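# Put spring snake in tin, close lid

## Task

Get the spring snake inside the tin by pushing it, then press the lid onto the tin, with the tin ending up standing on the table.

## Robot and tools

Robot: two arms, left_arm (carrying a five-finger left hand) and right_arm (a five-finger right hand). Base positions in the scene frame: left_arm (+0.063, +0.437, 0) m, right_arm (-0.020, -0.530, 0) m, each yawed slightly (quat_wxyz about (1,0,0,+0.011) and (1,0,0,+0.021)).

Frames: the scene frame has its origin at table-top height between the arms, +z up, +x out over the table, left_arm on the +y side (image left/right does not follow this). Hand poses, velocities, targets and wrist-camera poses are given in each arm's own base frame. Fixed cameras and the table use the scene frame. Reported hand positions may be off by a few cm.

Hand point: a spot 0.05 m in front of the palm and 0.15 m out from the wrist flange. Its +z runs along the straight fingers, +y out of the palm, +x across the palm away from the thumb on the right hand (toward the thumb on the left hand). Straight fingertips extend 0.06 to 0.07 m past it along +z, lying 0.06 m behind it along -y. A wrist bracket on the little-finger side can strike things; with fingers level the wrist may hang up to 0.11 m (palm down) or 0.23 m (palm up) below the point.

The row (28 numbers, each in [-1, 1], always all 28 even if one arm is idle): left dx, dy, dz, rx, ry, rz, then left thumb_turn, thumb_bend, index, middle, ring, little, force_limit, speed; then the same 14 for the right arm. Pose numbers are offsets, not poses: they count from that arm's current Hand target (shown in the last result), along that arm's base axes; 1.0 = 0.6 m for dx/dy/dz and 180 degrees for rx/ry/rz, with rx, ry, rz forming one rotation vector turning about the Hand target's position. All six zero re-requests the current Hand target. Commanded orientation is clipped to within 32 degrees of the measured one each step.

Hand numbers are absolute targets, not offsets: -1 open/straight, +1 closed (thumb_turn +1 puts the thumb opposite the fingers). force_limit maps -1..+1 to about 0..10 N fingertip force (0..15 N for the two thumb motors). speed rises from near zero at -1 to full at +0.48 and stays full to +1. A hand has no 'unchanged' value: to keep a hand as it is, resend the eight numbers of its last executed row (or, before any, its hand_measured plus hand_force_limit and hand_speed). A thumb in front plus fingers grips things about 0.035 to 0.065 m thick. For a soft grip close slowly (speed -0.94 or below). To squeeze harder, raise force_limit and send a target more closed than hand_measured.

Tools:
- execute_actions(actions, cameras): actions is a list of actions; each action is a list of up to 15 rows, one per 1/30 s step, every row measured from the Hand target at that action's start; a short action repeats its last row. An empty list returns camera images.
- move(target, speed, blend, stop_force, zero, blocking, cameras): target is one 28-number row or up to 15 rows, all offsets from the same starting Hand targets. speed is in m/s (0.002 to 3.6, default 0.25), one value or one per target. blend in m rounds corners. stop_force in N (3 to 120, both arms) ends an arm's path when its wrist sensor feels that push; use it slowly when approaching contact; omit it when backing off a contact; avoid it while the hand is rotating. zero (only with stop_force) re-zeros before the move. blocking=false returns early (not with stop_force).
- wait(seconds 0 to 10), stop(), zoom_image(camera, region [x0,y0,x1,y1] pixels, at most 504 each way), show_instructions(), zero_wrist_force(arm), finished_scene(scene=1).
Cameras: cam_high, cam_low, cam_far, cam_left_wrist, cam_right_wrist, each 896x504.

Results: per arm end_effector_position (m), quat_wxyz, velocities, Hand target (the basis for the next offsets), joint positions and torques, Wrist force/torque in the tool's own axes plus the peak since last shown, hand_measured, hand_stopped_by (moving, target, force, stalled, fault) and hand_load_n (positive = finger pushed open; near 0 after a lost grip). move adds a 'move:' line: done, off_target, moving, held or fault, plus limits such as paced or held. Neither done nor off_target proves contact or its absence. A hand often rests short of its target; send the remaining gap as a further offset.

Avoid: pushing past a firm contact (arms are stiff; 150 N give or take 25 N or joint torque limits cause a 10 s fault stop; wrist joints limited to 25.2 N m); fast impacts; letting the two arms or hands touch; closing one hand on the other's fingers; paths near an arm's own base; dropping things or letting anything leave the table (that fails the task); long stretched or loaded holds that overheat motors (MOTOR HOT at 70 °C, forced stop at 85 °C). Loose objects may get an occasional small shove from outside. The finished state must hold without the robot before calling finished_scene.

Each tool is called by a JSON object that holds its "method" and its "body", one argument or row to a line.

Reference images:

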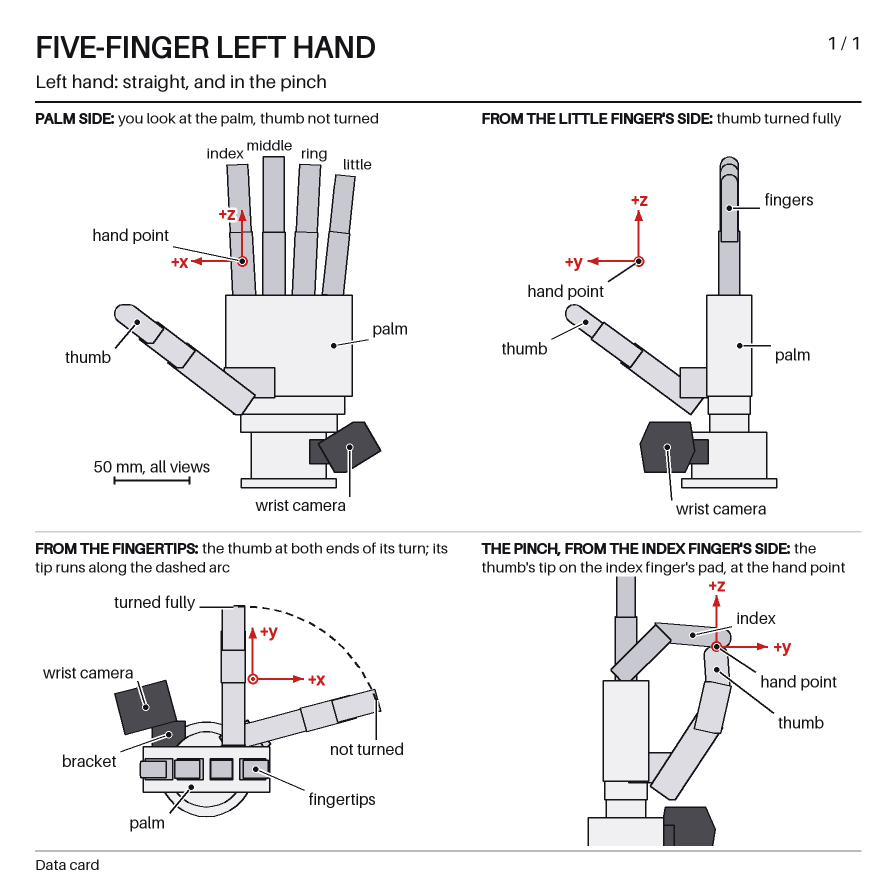

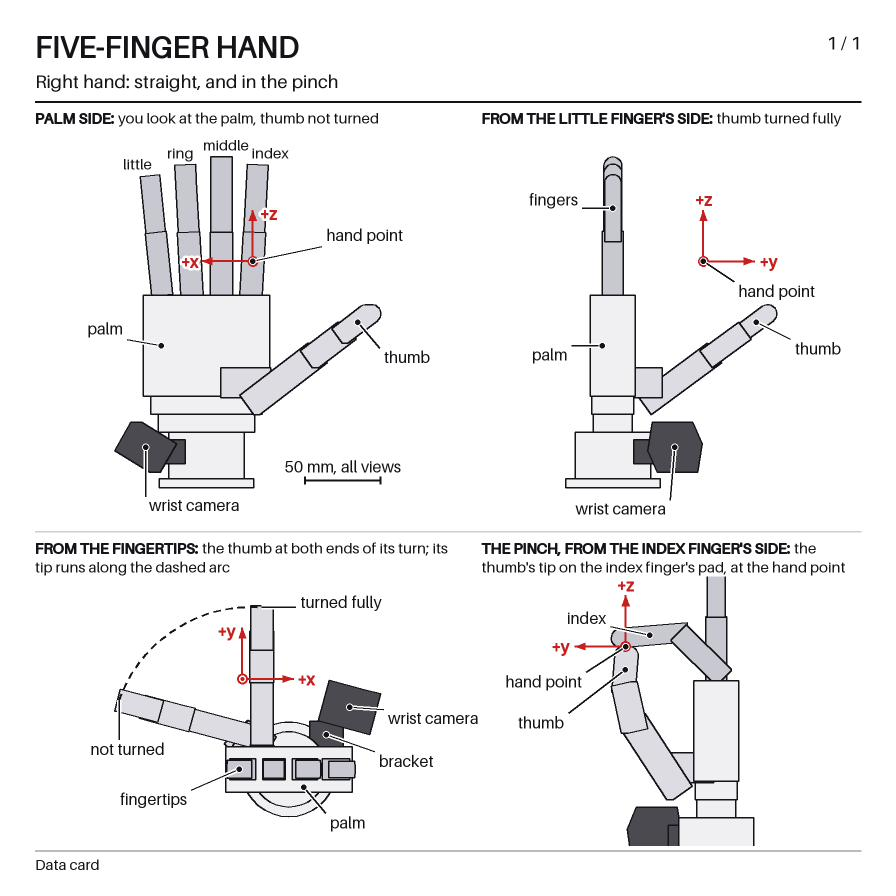

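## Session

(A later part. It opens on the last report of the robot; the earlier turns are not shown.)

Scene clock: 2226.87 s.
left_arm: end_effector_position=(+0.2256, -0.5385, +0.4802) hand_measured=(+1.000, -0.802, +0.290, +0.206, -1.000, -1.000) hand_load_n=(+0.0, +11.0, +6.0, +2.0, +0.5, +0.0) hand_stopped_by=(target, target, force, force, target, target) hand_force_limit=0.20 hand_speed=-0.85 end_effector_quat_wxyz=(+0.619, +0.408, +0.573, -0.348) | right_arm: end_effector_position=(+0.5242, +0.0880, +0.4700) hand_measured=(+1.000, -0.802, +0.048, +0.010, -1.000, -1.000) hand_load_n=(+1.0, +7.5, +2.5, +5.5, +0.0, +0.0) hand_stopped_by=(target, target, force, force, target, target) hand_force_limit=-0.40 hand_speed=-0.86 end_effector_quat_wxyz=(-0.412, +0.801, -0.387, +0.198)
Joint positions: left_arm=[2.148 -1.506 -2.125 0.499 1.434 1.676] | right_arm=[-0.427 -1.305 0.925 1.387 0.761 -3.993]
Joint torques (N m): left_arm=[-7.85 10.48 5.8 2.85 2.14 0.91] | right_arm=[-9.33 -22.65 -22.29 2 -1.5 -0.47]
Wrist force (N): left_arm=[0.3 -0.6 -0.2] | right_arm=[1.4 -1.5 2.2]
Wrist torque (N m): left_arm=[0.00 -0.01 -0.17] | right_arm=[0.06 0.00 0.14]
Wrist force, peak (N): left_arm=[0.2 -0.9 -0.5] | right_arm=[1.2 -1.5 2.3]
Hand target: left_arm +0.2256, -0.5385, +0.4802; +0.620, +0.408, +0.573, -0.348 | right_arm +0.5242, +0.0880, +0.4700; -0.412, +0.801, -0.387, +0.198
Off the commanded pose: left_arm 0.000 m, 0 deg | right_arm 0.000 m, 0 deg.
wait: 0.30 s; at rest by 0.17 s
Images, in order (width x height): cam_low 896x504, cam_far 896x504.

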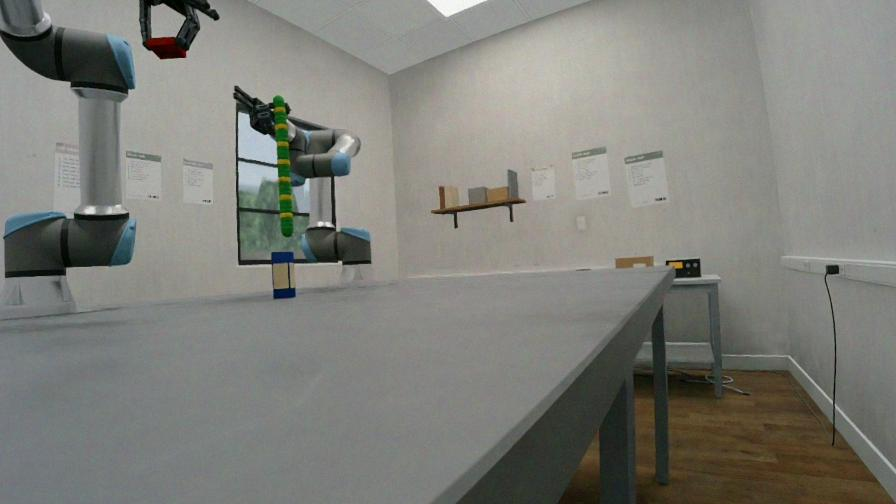

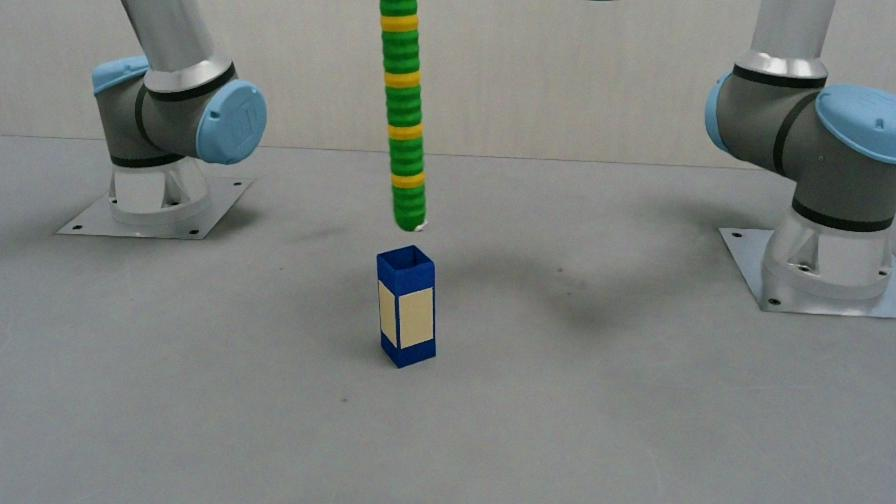

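{"method": "wait", "body": {
  "seconds": 0.1,
  "cameras": ["cam_far","cam_low"]
}}

{"method": "zoom_image", "body": {
  "camera": "cam_far",
  "region": [300, 100, 500, 380]
}}

{"method": "zoom_image", "body": {
  "camera": "cam_low",
  "region": [240, 180, 340, 320]
}}

{"method": "wait", "body": {
  "seconds": 0.45,
  "cameras": ["cam_far","cam_low"]
}}

{"method": "zoom_image", "body": {
  "camera": "cam_far",
  "region": [300, 100, 500, 380]
}}

{"method": "zoom_image", "body": {
  "camera": "cam_low",
  "region": [240, 180, 340, 320]
}}

Scene clock: 2244.57 s.
left_arm: end_effector_position=(+0.2256, -0.5385, +0.4802) hand_measured=(+1.000, -0.802, +0.290, +0.206, -1.000, -1.000) hand_load_n=(+0.5, +11.0, +6.0, +2.0, +0.0, +0.0) hand_stopped_by=(target, target, force, force, target, target) hand_force_limit=0.20 hand_speed=-0.85 end_effector_quat_wxyz=(+0.619, +0.408, +0.573, -0.348) | right_arm: end_effector_position=(+0.5242, +0.0880, +0.4700) hand_measured=(+1.000, -0.802, +0.048, +0.010, -1.000, -1.000) hand_load_n=(+1.5, +7.5, +2.5, +5.5, +0.0, +0.0) hand_stopped_by=(target, target, force, force, target, target) hand_force_limit=-0.40 hand_speed=-0.86 end_effector_quat_wxyz=(-0.412, +0.801, -0.387, +0.198)
Joint positions: left_arm=[2.148 -1.506 -2.125 0.499 1.434 1.676] | right_arm=[-0.427 -1.305 0.925 1.387 0.761 -3.993]
Joint torques (N m): left_arm=[-7.33 10.56 5.18 2.69 1.86 0.56] | right_arm=[-8.82 -22.44 -20.65 1.92 -1.47 -0.35]
Wrist force (N): left_arm=[0.1 -0.5 -0.4] | right_arm=[1.6 -1.4 2.2]
Wrist torque (N m): left_arm=[0.03 0.02 -0.19] | right_arm=[0.07 -0.04 0.15]
Wrist force, peak (N): left_arm=[0.5 -0.8 -0.5] | right_arm=[1.4 -1.6 2.5]
Hand target: left_arm +0.2256, -0.5385, +0.4802; +0.620, +0.408, +0.573, -0.348 | right_arm +0.5242, +0.0880, +0.4700; -0.412, +0.801, -0.387, +0.198
Off the commanded pose: left_arm 0.000 m, 0 deg | right_arm 0.000 m, 0 deg.
wait: 0.10 s; at rest from the start
Images, in order (width x height): cam_low 896x504, cam_far 896x504.

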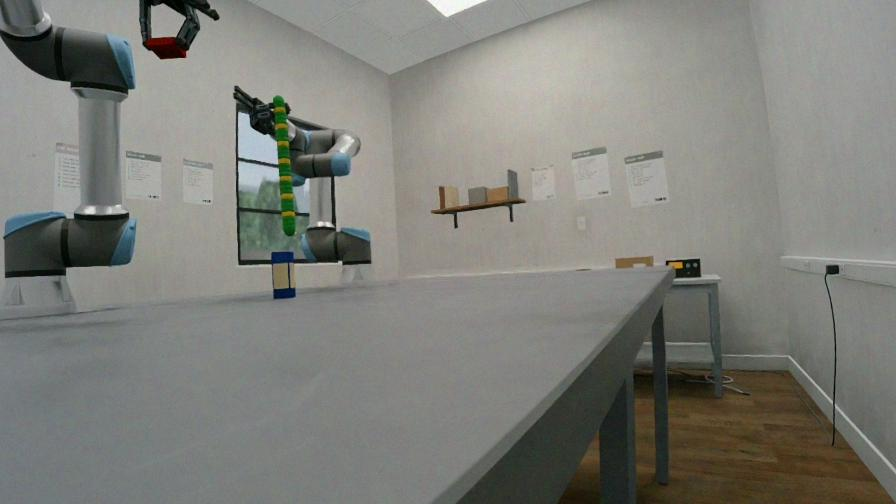

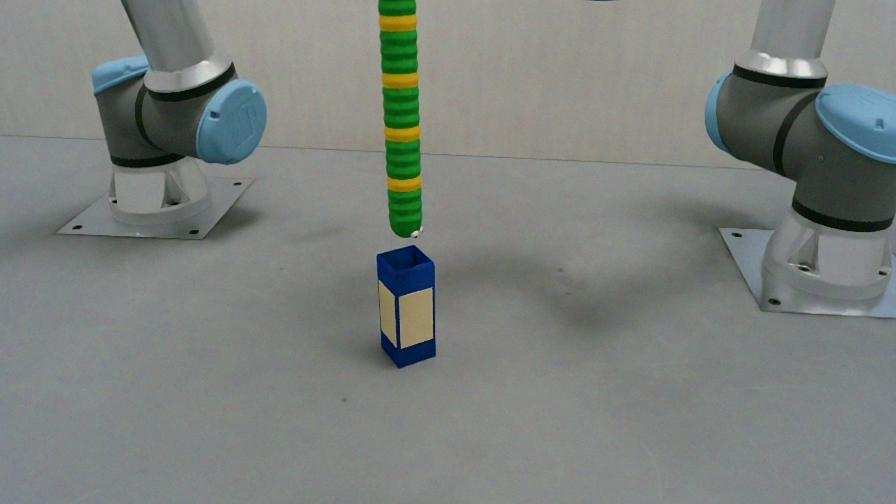

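Scaled by 1.800 from the camera's 896x504 image, which has a finer 1280x720 frame.

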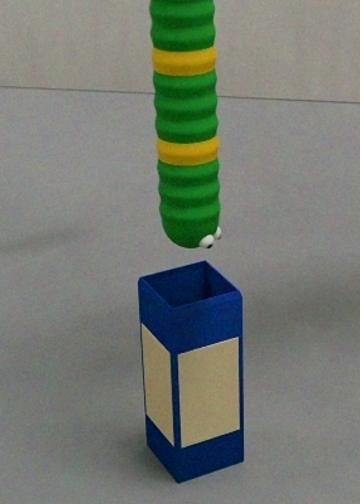

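Scaled by 3.600 from the camera's 896x504 image, which has a finer 1280x720 frame.

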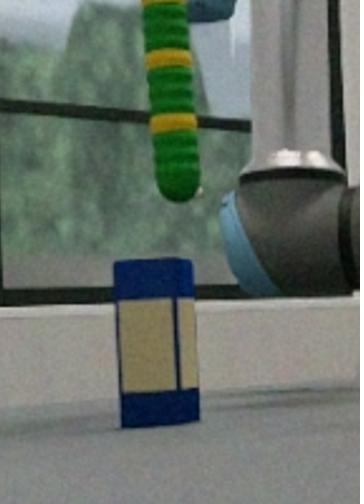

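Scene clock: 2245.03 s.
left_arm: end_effector_position=(+0.2256, -0.5385, +0.4802) hand_measured=(+1.000, -0.802, +0.290, +0.206, -1.000, -1.000) hand_load_n=(+0.0, +11.5, +6.0, +2.0, +0.0, +0.0) hand_stopped_by=(target, target, force, force, target, target) hand_force_limit=0.20 hand_speed=-0.85 end_effector_quat_wxyz=(+0.619, +0.408, +0.573, -0.348) | right_arm: end_effector_position=(+0.5242, +0.0880, +0.4700) hand_measured=(+1.000, -0.802, +0.048, +0.010, -1.000, -1.000) hand_load_n=(+1.0, +7.5, +2.5, +5.5, +0.0, +0.0) hand_stopped_by=(target, target, force, force, target, target) hand_force_limit=-0.40 hand_speed=-0.86 end_effector_quat_wxyz=(-0.412, +0.801, -0.387, +0.198)
Joint positions: left_arm=[2.148 -1.506 -2.125 0.499 1.434 1.676] | right_arm=[-0.427 -1.305 0.925 1.387 0.761 -3.993]
Joint torques (N m): left_arm=[-6.39 10.37 5.59 2.74 1.91 0.56] | right_arm=[-8.57 -23.67 -21.69 1.85 -1.35 -0.27]
Wrist force (N): left_arm=[0.2 -0.6 -0.3] | right_arm=[1.5 -1.3 2.3]
Wrist torque (N m): left_arm=[0.00 0.01 -0.18] | right_arm=[0.08 -0.03 0.15]
Wrist force, peak (N): left_arm=[0.4 -0.8 -0.4] | right_arm=[1.3 -1.4 2.6]
Hand target: left_arm +0.2256, -0.5385, +0.4802; +0.620, +0.408, +0.573, -0.348 | right_arm +0.5242, +0.0880, +0.4700; -0.412, +0.801, -0.387, +0.198
Off the commanded pose: left_arm 0.000 m, 0 deg | right_arm 0.000 m, 0 deg.
wait: 0.47 s; at rest by 0.17 s
Images, in order (width x height): cam_low 896x504, cam_far 896x504.

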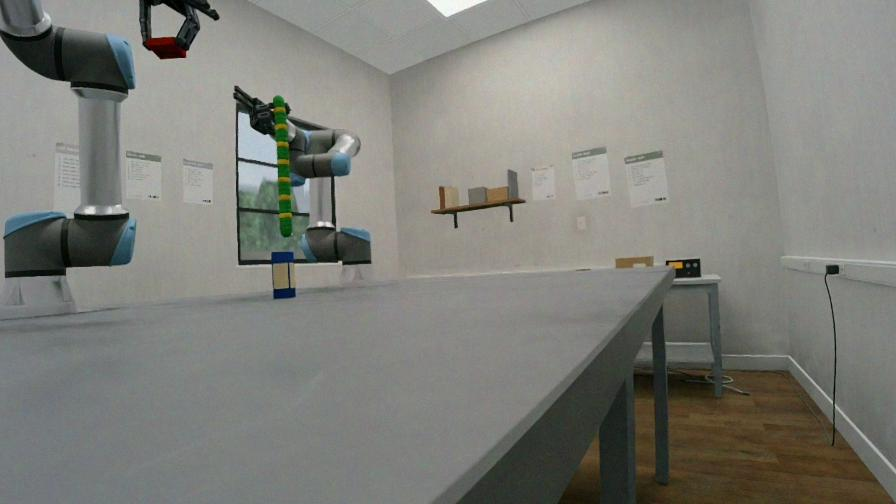

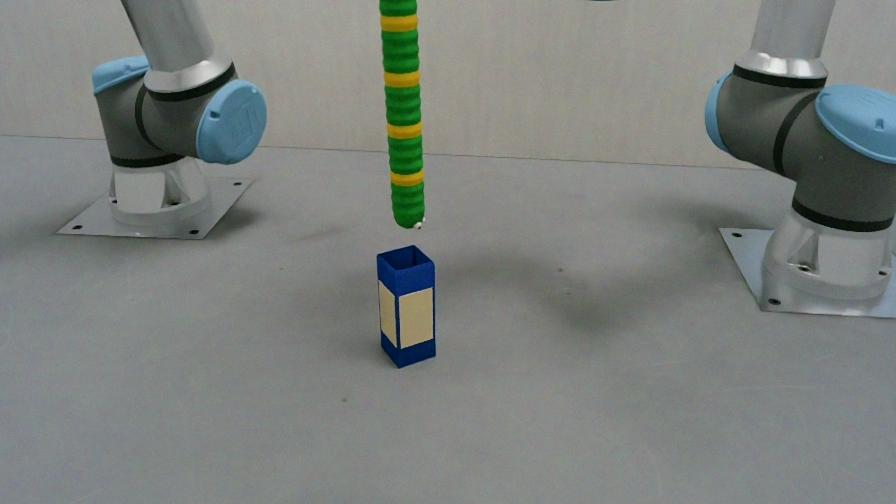

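Scaled by 1.800 from the camera's 896x504 image, which has a finer 1280x720 frame.

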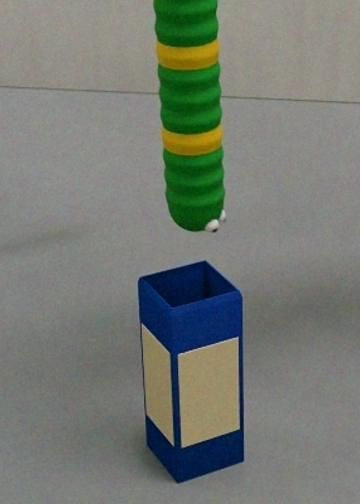

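Scaled by 3.600 from the camera's 896x504 image, which has a finer 1280x720 frame.

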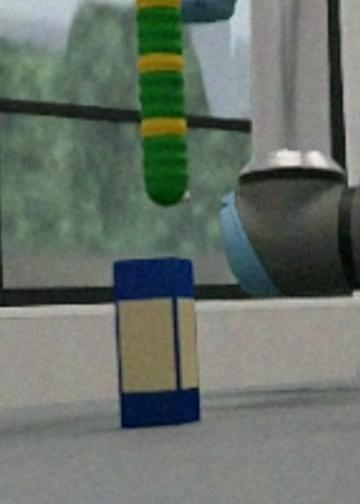

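{"method": "move", "body": {
  "target": [0,-0.006,-0.0133,0.0019,0.0153,0,1,-0.8,0.5,0.5,-1,-1,0.2,-0.85,0,0,0,0,0,0,1,-0.8,0.16,0.2,-1,-1,-0.4,-0.86],
  "speed": 0.015,
  "cameras": []
}}

{"method": "wait", "body": {
  "seconds": 6,
  "cameras": ["cam_far","cam_low"]
}}

{"method": "zoom_image", "body": {
  "camera": "cam_far",
  "region": [300, 100, 500, 380]
}}

{"method": "zoom_image", "body": {
  "camera": "cam_low",
  "region": [240, 180, 340, 320]
}}

{"method": "wait", "body": {
  "seconds": 0.45,
  "cameras": ["cam_far","cam_low","cam_high"]
}}

{"method": "zoom_image", "body": {
  "camera": "cam_far",
  "region": [300, 100, 500, 380]
}}

{"method": "zoom_image", "body": {
  "camera": "cam_low",
  "region": [240, 180, 340, 320]
}}

Scene clock: 2263.77 s.
left_arm: end_effector_position=(+0.2256, -0.5421, +0.4723) hand_measured=(+1.000, -0.802, +0.290, +0.206, -1.000, -1.000) hand_load_n=(+0.0, +11.0, +6.0, +2.5, +0.0, +0.0) hand_stopped_by=(target, target, force, force, target, target) hand_force_limit=0.20 hand_speed=-0.85 end_effector_quat_wxyz=(+0.604, +0.401, +0.589, -0.356) | right_arm: end_effector_position=(+0.5242, +0.0880, +0.4700) hand_measured=(+1.000, -0.802, +0.048, +0.010, -1.000, -1.000) hand_load_n=(+1.0, +7.5, +2.5, +6.0, +0.0, +0.0) hand_stopped_by=(target, target, force, force, target, target) hand_force_limit=-0.40 hand_speed=-0.86 end_effector_quat_wxyz=(-0.412, +0.801, -0.387, +0.198)
Joint positions: left_arm=[2.145 -1.509 -2.119 0.47 1.437 1.638] | right_arm=[-0.427 -1.305 0.925 1.387 0.761 -3.993]
Joint torques (N m): left_arm=[-8.01 9.65 35.14 -0.17 2.21 -1.54] | right_arm=[-8.47 -24.08 -20.49 1.8 -1.43 -0.22]
Wrist force (N): left_arm=[0.4 -0.8 -0.7] | right_arm=[1.1 -1.2 2.0]
Wrist torque (N m): left_arm=[0.01 -0.03 -0.07] | right_arm=[0.12 0.04 0.13]
Wrist force, peak (N): left_arm=[0.4 -0.8 -0.7] | right_arm=[1.6 -1.3 2.6]
Hand target: left_arm +0.2256, -0.5421, +0.4722; +0.604, +0.401, +0.589, -0.356 | right_arm +0.5242, +0.0880, +0.4700; -0.412, +0.801, -0.387, +0.198
Off the commanded pose: left_arm 0.000 m, 0 deg | right_arm 0.000 m, 0 deg.
move: done
No camera images: "cameras" was empty.

Scene clock: 2269.77 s.
left_arm: end_effector_position=(+0.2256, -0.5421, +0.4722) hand_measured=(+1.000, -0.802, +0.290, +0.206, -1.000, -1.000) hand_load_n=(+0.0, +11.0, +6.0, +2.0, +0.0, +0.0) hand_stopped_by=(target, target, force, force, target, target) hand_force_limit=0.20 hand_speed=-0.85 end_effector_quat_wxyz=(+0.604, +0.401, +0.589, -0.356) | right_arm: end_effector_position=(+0.5242, +0.0880, +0.4700) hand_measured=(+1.000, -0.802, +0.048, +0.010, -1.000, -1.000) hand_load_n=(+1.0, +7.5, +3.0, +5.5, +0.0, +0.0) hand_stopped_by=(target, target, force, force, target, target) hand_force_limit=-0.40 hand_speed=-0.86 end_effector_quat_wxyz=(-0.412, +0.801, -0.387, +0.198)
Joint positions: left_arm=[2.145 -1.509 -2.119 0.47 1.437 1.638] | right_arm=[-0.427 -1.305 0.925 1.387 0.761 -3.993]
Joint torques (N m): left_arm=[-7.6 9.77 35.03 0.05 2.17 -1.2] | right_arm=[-8.45 -23.63 -19.28 1.86 -1.3 -0.22]
Wrist force (N): left_arm=[0.4 -0.7 -0.5] | right_arm=[1.6 -1.0 2.2]
Wrist torque (N m): left_arm=[0.01 -0.02 -0.08] | right_arm=[0.13 -0.03 0.16]
Wrist force, peak (N): left_arm=[0.4 -0.7 -0.7] | right_arm=[1.3 -1.5 2.6]
Hand target: left_arm +0.2256, -0.5421, +0.4722; +0.604, +0.401, +0.589, -0.356 | right_arm +0.5242, +0.0880, +0.4700; -0.412, +0.801, -0.387, +0.198
Off the commanded pose: left_arm 0.000 m, 0 deg | right_arm 0.000 m, 0 deg.
wait: 6.00 s; at rest by 0.17 s
Images, in order (width x height): cam_low 896x504, cam_far 896x504.

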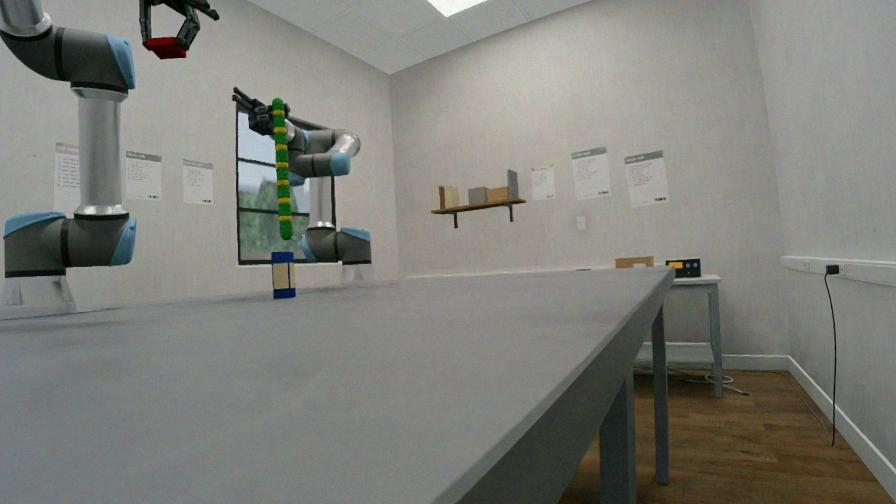

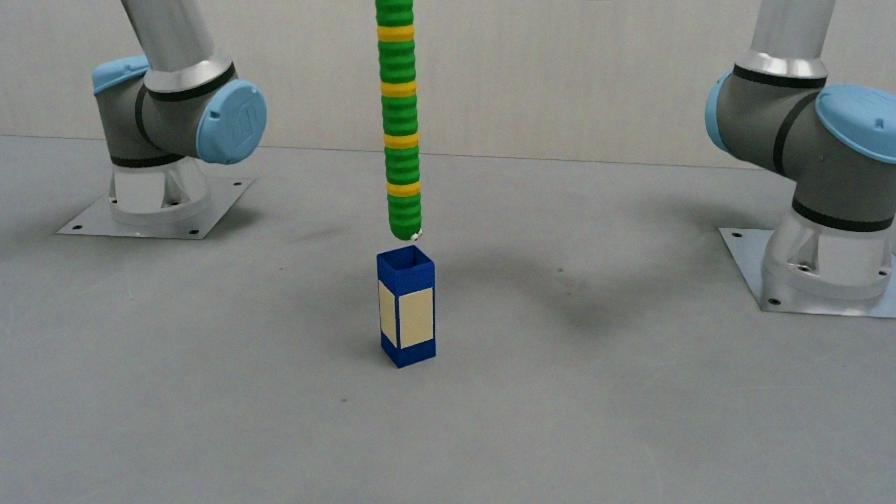

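Scaled by 1.800 from the camera's 896x504 image, which has a finer 1280x720 frame.

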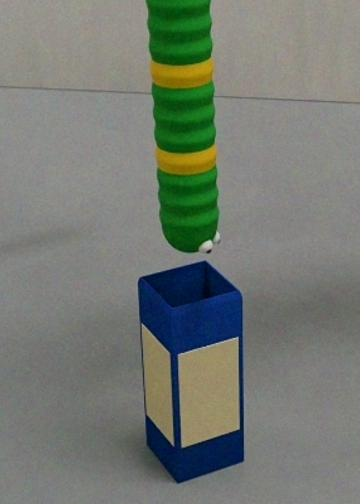

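Scaled by 3.600 from the camera's 896x504 image, which has a finer 1280x720 frame.

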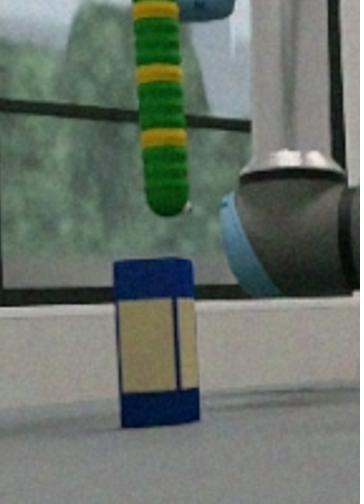

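Scene clock: 2270.23 s.
left_arm: end_effector_position=(+0.2256, -0.5421, +0.4722) hand_measured=(+1.000, -0.802, +0.290, +0.206, -1.000, -1.000) hand_load_n=(+0.0, +11.0, +6.0, +2.0, +0.0, +0.0) hand_stopped_by=(target, target, force, force, target, target) hand_force_limit=0.20 hand_speed=-0.85 end_effector_quat_wxyz=(+0.604, +0.401, +0.589, -0.356) | right_arm: end_effector_position=(+0.5242, +0.0880, +0.4700) hand_measured=(+1.000, -0.802, +0.048, +0.010, -1.000, -1.000) hand_load_n=(+1.0, +7.5, +2.5, +5.5, +0.0, +0.0) hand_stopped_by=(target, target, force, force, target, target) hand_force_limit=-0.40 hand_speed=-0.86 end_effector_quat_wxyz=(-0.412, +0.801, -0.387, +0.198)
Joint positions: left_arm=[2.145 -1.509 -2.119 0.47 1.437 1.638] | right_arm=[-0.427 -1.305 0.925 1.387 0.761 -3.993]
Joint torques (N m): left_arm=[-7.17 9.92 35.85 0.05 2.06 -1.25] | right_arm=[-9.01 -24.18 -19.71 1.67 -1.42 -0.14]
Wrist force (N): left_arm=[0.2 -0.6 -0.4] | right_arm=[1.5 -1.3 2.3]
Wrist torque (N m): left_arm=[0.00 0.01 -0.09] | right_arm=[0.08 -0.01 0.14]
Wrist force, peak (N): left_arm=[0.4 -0.7 -0.4] | right_arm=[1.3 -1.3 2.7]
Hand target: left_arm +0.2256, -0.5421, +0.4722; +0.604, +0.401, +0.589, -0.356 | right_arm +0.5242, +0.0880, +0.4700; -0.412, +0.801, -0.387, +0.198
Off the commanded pose: left_arm 0.000 m, 0 deg | right_arm 0.000 m, 0 deg.
wait: 0.47 s; at rest by 0.17 s
Images, in order (width x height): cam_high 896x504, cam_low 896x504, cam_far 896x504.

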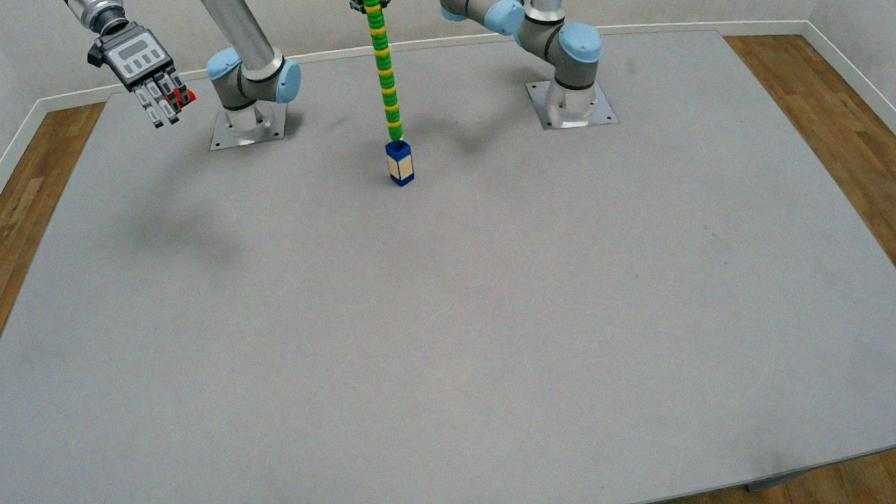

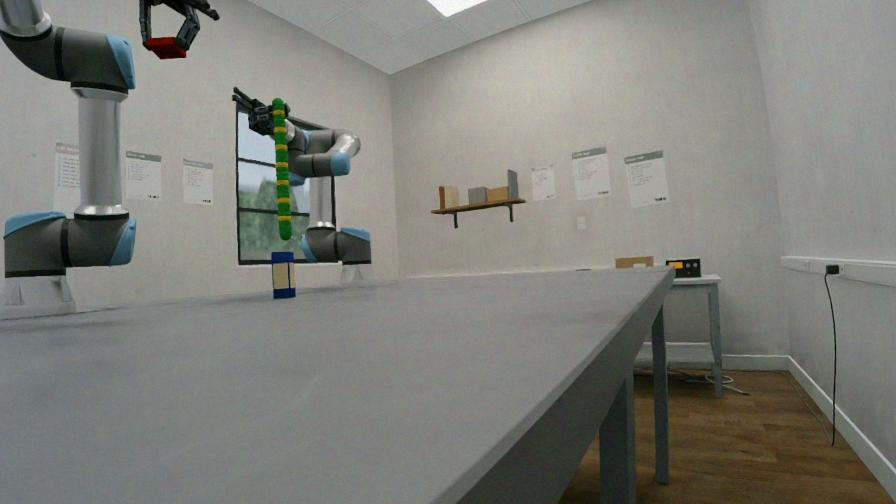

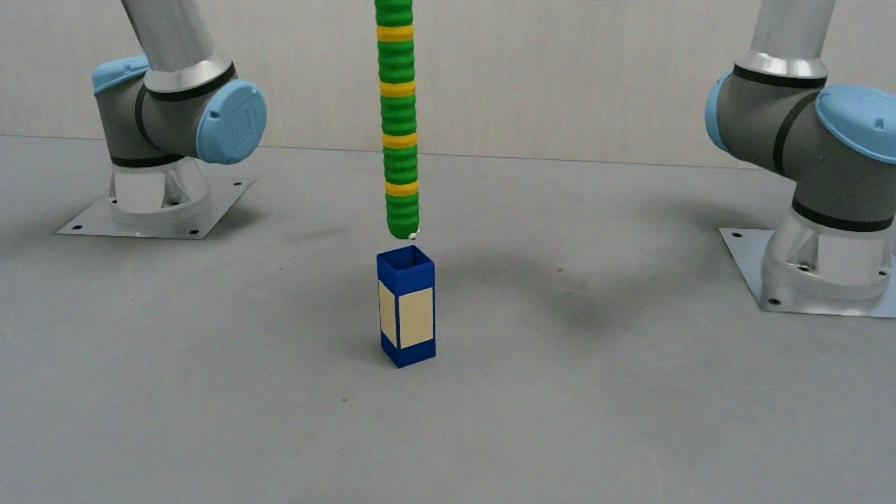

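Scaled by 1.800 from the camera's 896x504 image, which has a finer 1280x720 frame.

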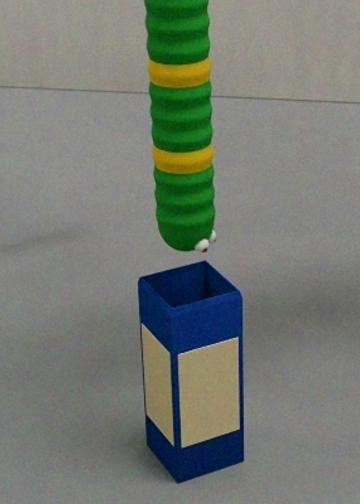

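Scaled by 3.600 from the camera's 896x504 image, which has a finer 1280x720 frame.

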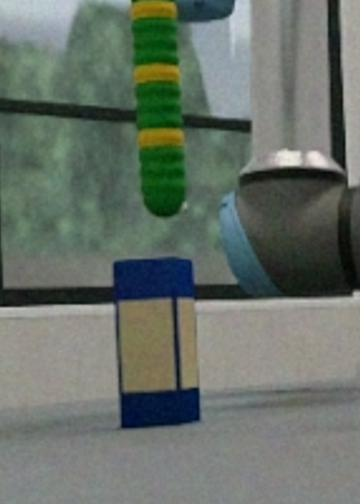

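{"method": "zoom_image", "body": {
  "camera": "cam_high",
  "region": [340, 80, 440, 200]
}}

Scaled by 4.200 from the camera's 896x504 image, which has a finer 1280x720 frame.

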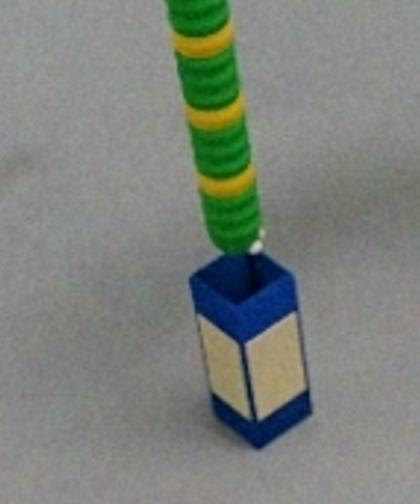

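{"method": "move", "body": {
  "target": [-0.0083,-0.002,-0.03,0,0,0,1,-0.8,0.5,0.5,-1,-1,0.2,-0.85,0,0,0,0,0,0,1,-0.8,0.16,0.2,-1,-1,-0.4,-0.86],
  "speed": 0.015,
  "cameras": []
}}

{"method": "wait", "body": {
  "seconds": 2,
  "cameras": ["cam_far","cam_low","cam_high"]
}}

{"method": "zoom_image", "body": {
  "camera": "cam_far",
  "region": [340, 160, 460, 380]
}}

{"method": "zoom_image", "body": {
  "camera": "cam_low",
  "region": [240, 180, 340, 320]
}}

{"method": "zoom_image", "body": {
  "camera": "cam_high",
  "region": [340, 80, 440, 200]
}}

Scene clock: 2309.57 s.
left_arm: end_effector_position=(+0.2206, -0.5433, +0.4543) hand_measured=(+1.000, -0.802, +0.290, +0.206, -1.000, -1.000) hand_load_n=(+0.0, +11.0, +6.0, +2.0, +0.0, +0.0) hand_stopped_by=(target, target, force, force, target, target) hand_force_limit=0.20 hand_speed=-0.85 end_effector_quat_wxyz=(+0.604, +0.401, +0.589, -0.356) | right_arm: end_effector_position=(+0.5242, +0.0880, +0.4700) hand_measured=(+1.000, -0.802, +0.048, +0.010, -1.000, -1.000) hand_load_n=(+1.0, +7.5, +3.0, +5.5, +0.0, +0.0) hand_stopped_by=(target, target, force, force, target, target) hand_force_limit=-0.40 hand_speed=-0.86 end_effector_quat_wxyz=(-0.412, +0.801, -0.387, +0.198)
Joint positions: left_arm=[2.13 -1.534 -2.148 0.525 1.452 1.638] | right_arm=[-0.427 -1.305 0.925 1.387 0.761 -3.993]
Joint torques (N m): left_arm=[-7.12 11.16 5.27 3.06 2.19 -1.44] | right_arm=[-7.7 -24.88 -17.59 1.61 -1.11 0.23]
Wrist force (N): left_arm=[0.2 -0.6 -0.3] | right_arm=[1.3 -1.3 2.3]
Wrist torque (N m): left_arm=[0.01 0.02 -0.09] | right_arm=[0.08 0.00 0.14]
Wrist force, peak (N): left_arm=[0.3 -0.7 -0.8] | right_arm=[1.6 -1.4 2.7]
Hand target: left_arm +0.2206, -0.5433, +0.4542; +0.604, +0.401, +0.589, -0.356 | right_arm +0.5242, +0.0880, +0.4700; -0.412, +0.801, -0.387, +0.198
Off the commanded pose: left_arm 0.000 m, 0 deg | right_arm 0.000 m, 0 deg.
move: done
No camera images: "cameras" was empty.

Scene clock: 2311.57 s.
left_arm: end_effector_position=(+0.2206, -0.5433, +0.4542) hand_measured=(+1.000, -0.802, +0.290, +0.206, -1.000, -1.000) hand_load_n=(+0.0, +11.0, +6.0, +2.0, +0.0, +0.0) hand_stopped_by=(target, target, force, force, target, target) hand_force_limit=0.20 hand_speed=-0.85 end_effector_quat_wxyz=(+0.604, +0.401, +0.589, -0.356) | right_arm: end_effector_position=(+0.5242, +0.0880, +0.4700) hand_measured=(+1.000, -0.802, +0.048, +0.010, -1.000, -1.000) hand_load_n=(+1.0, +7.5, +3.0, +6.0, +0.0, +0.0) hand_stopped_by=(target, target, force, force, target, target) hand_force_limit=-0.40 hand_speed=-0.86 end_effector_quat_wxyz=(-0.412, +0.801, -0.387, +0.198)
Joint positions: left_arm=[2.13 -1.534 -2.148 0.525 1.452 1.638] | right_arm=[-0.427 -1.305 0.925 1.387 0.761 -3.993]
Joint torques (N m): left_arm=[-7.58 10.63 4.84 2.92 2.12 -1.46] | right_arm=[-8.45 -25.26 -18.01 1.54 -1.08 0.23]
Wrist force (N): left_arm=[0.3 -0.7 -0.4] | right_arm=[1.4 -1.3 2.2]
Wrist torque (N m): left_arm=[0.00 -0.01 -0.08] | right_arm=[0.08 -0.01 0.14]
Wrist force, peak (N): left_arm=[0.4 -0.8 -0.4] | right_arm=[1.2 -1.7 2.6]
Hand target: left_arm +0.2206, -0.5433, +0.4542; +0.604, +0.401, +0.589, -0.356 | right_arm +0.5242, +0.0880, +0.4700; -0.412, +0.801, -0.387, +0.198
Off the commanded pose: left_arm 0.000 m, 0 deg | right_arm 0.000 m, 0 deg.
wait: 2.00 s; at rest by 0.17 s
Images, in order (width x height): cam_high 896x504, cam_low 896x504, cam_far 896x504.

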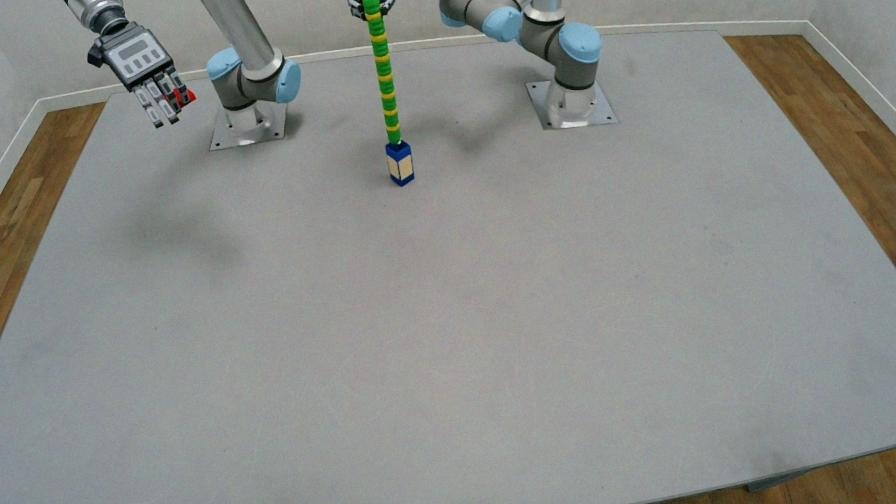

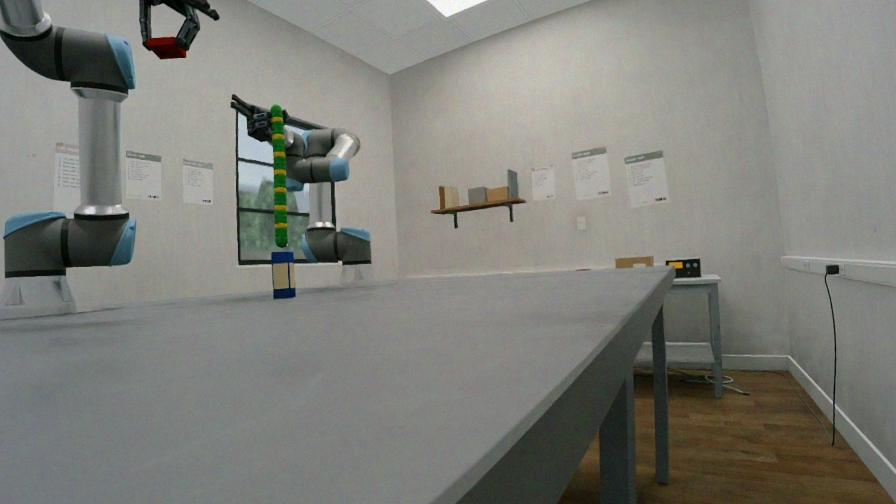

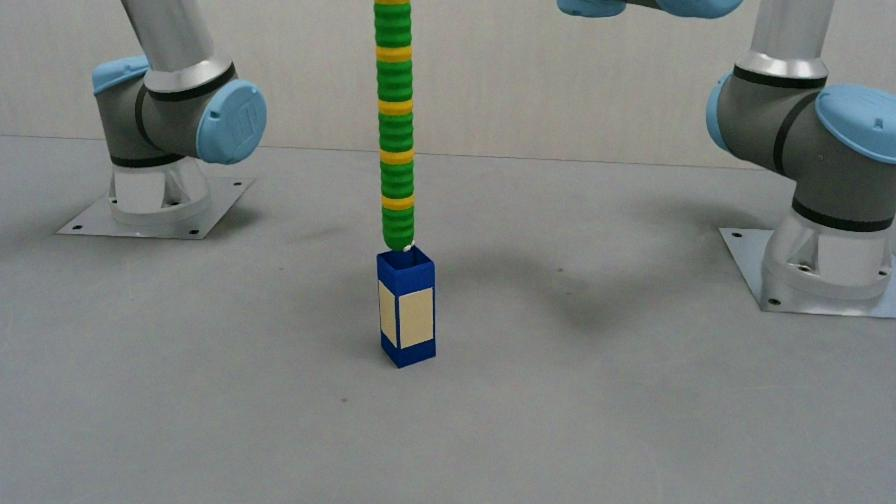

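Scaled by 2.291 from the camera's 896x504 image, which has a finer 1280x720 frame.

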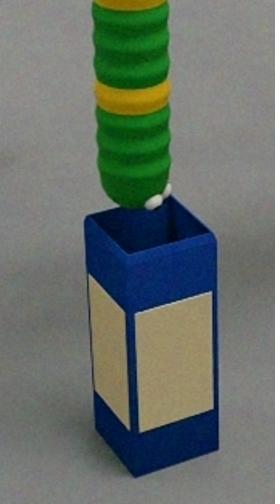

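Scaled by 3.600 from the camera's 896x504 image, which has a finer 1280x720 frame.

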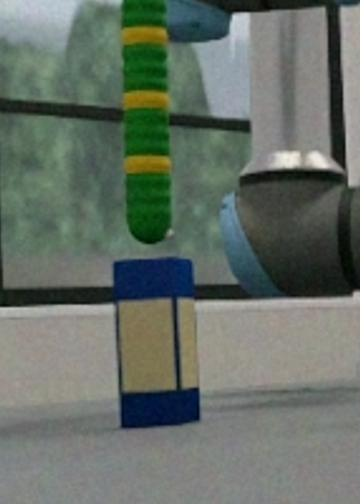

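Scaled by 4.200 from the camera's 896x504 image, which has a finer 1280x720 frame.

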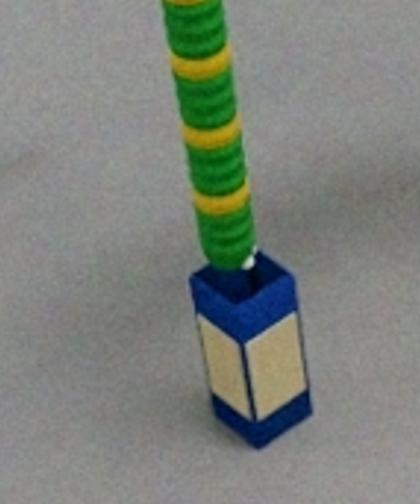

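{"method": "wait", "body": {
  "seconds": 0.1,
  "cameras": ["cam_far","cam_low","cam_high"]
}}

{"method": "zoom_image", "body": {
  "camera": "cam_far",
  "region": [340, 160, 460, 380]
}}

{"method": "zoom_image", "body": {
  "camera": "cam_low",
  "region": [240, 180, 340, 320]
}}

{"method": "zoom_image", "body": {
  "camera": "cam_high",
  "region": [340, 80, 440, 200]
}}

Scene clock: 2326.40 s.
left_arm: end_effector_position=(+0.2206, -0.5433, +0.4542) hand_measured=(+1.000, -0.802, +0.290, +0.206, -1.000, -1.000) hand_load_n=(+0.0, +11.0, +6.0, +2.0, +0.0, +0.0) hand_stopped_by=(target, target, force, force, target, target) hand_force_limit=0.20 hand_speed=-0.85 end_effector_quat_wxyz=(+0.604, +0.401, +0.589, -0.356) | right_arm: end_effector_position=(+0.5242, +0.0880, +0.4700) hand_measured=(+1.000, -0.802, +0.048, +0.010, -1.000, -1.000) hand_load_n=(+1.0, +7.5, +3.0, +5.5, +0.0, +0.0) hand_stopped_by=(target, target, force, force, target, target) hand_force_limit=-0.40 hand_speed=-0.86 end_effector_quat_wxyz=(-0.412, +0.801, -0.387, +0.198)
Joint positions: left_arm=[2.13 -1.534 -2.148 0.525 1.452 1.638] | right_arm=[-0.427 -1.305 0.925 1.387 0.761 -3.993]
Joint torques (N m): left_arm=[-6.97 10.14 5 2.77 2.13 -1.22] | right_arm=[-7.57 -26.02 -16.58 1.56 -1.09 0.28]
Wrist force (N): left_arm=[0.2 -0.7 -0.3] | right_arm=[1.0 -1.4 2.1]
Wrist torque (N m): left_arm=[0.00 0.01 -0.08] | right_arm=[0.09 0.05 0.12]
Wrist force, peak (N): left_arm=[0.2 -0.9 -0.6] | right_arm=[1.6 -1.7 2.6]
Hand target: left_arm +0.2206, -0.5433, +0.4542; +0.604, +0.401, +0.589, -0.356 | right_arm +0.5242, +0.0880, +0.4700; -0.412, +0.801, -0.387, +0.198
Off the commanded pose: left_arm 0.000 m, 0 deg | right_arm 0.000 m, 0 deg.
wait: 0.10 s; at rest from the start
Images, in order (width x height): cam_high 896x504, cam_low 896x504, cam_far 896x504.

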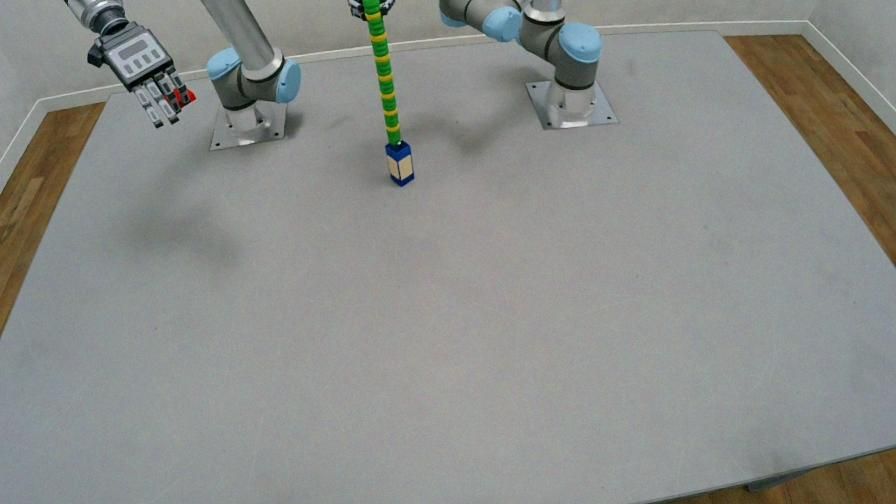

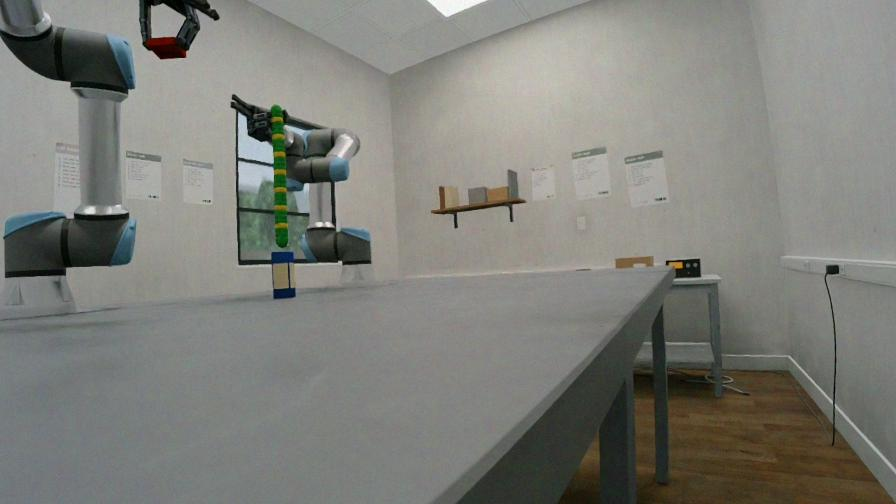

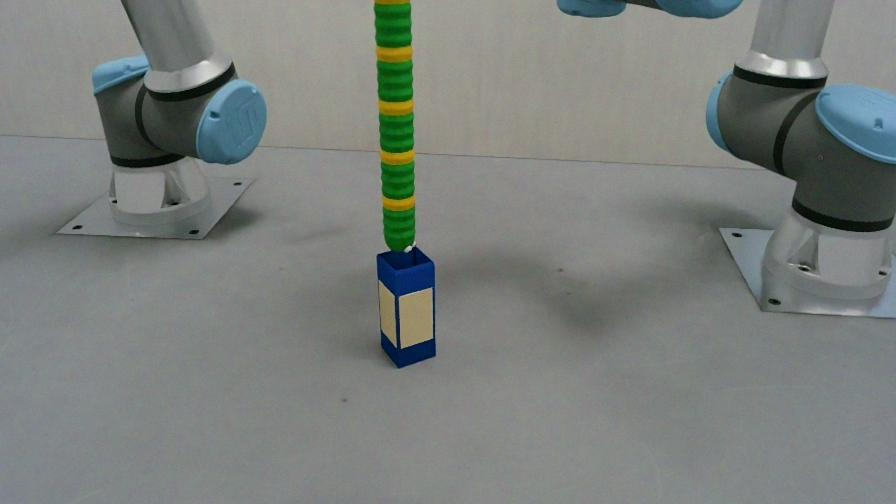

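Scaled by 2.291 from the camera's 896x504 image, which has a finer 1280x720 frame.

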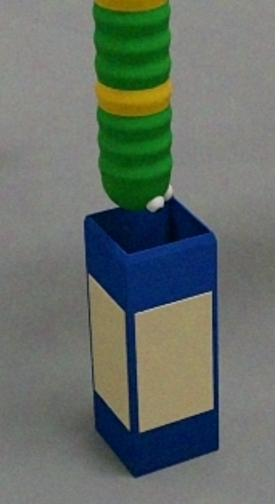

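Scaled by 3.600 from the camera's 896x504 image, which has a finer 1280x720 frame.

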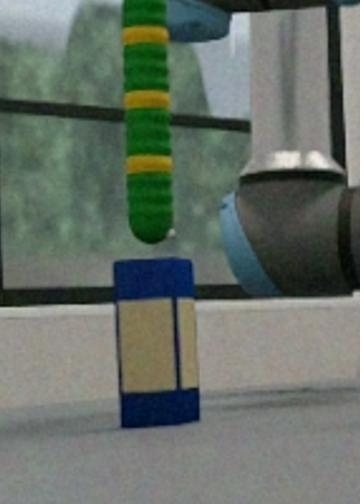

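Scaled by 4.200 from the camera's 896x504 image, which has a finer 1280x720 frame.

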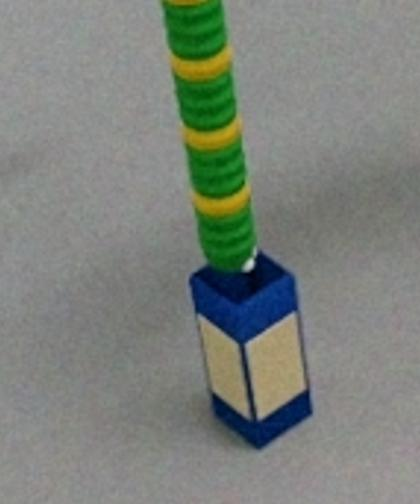

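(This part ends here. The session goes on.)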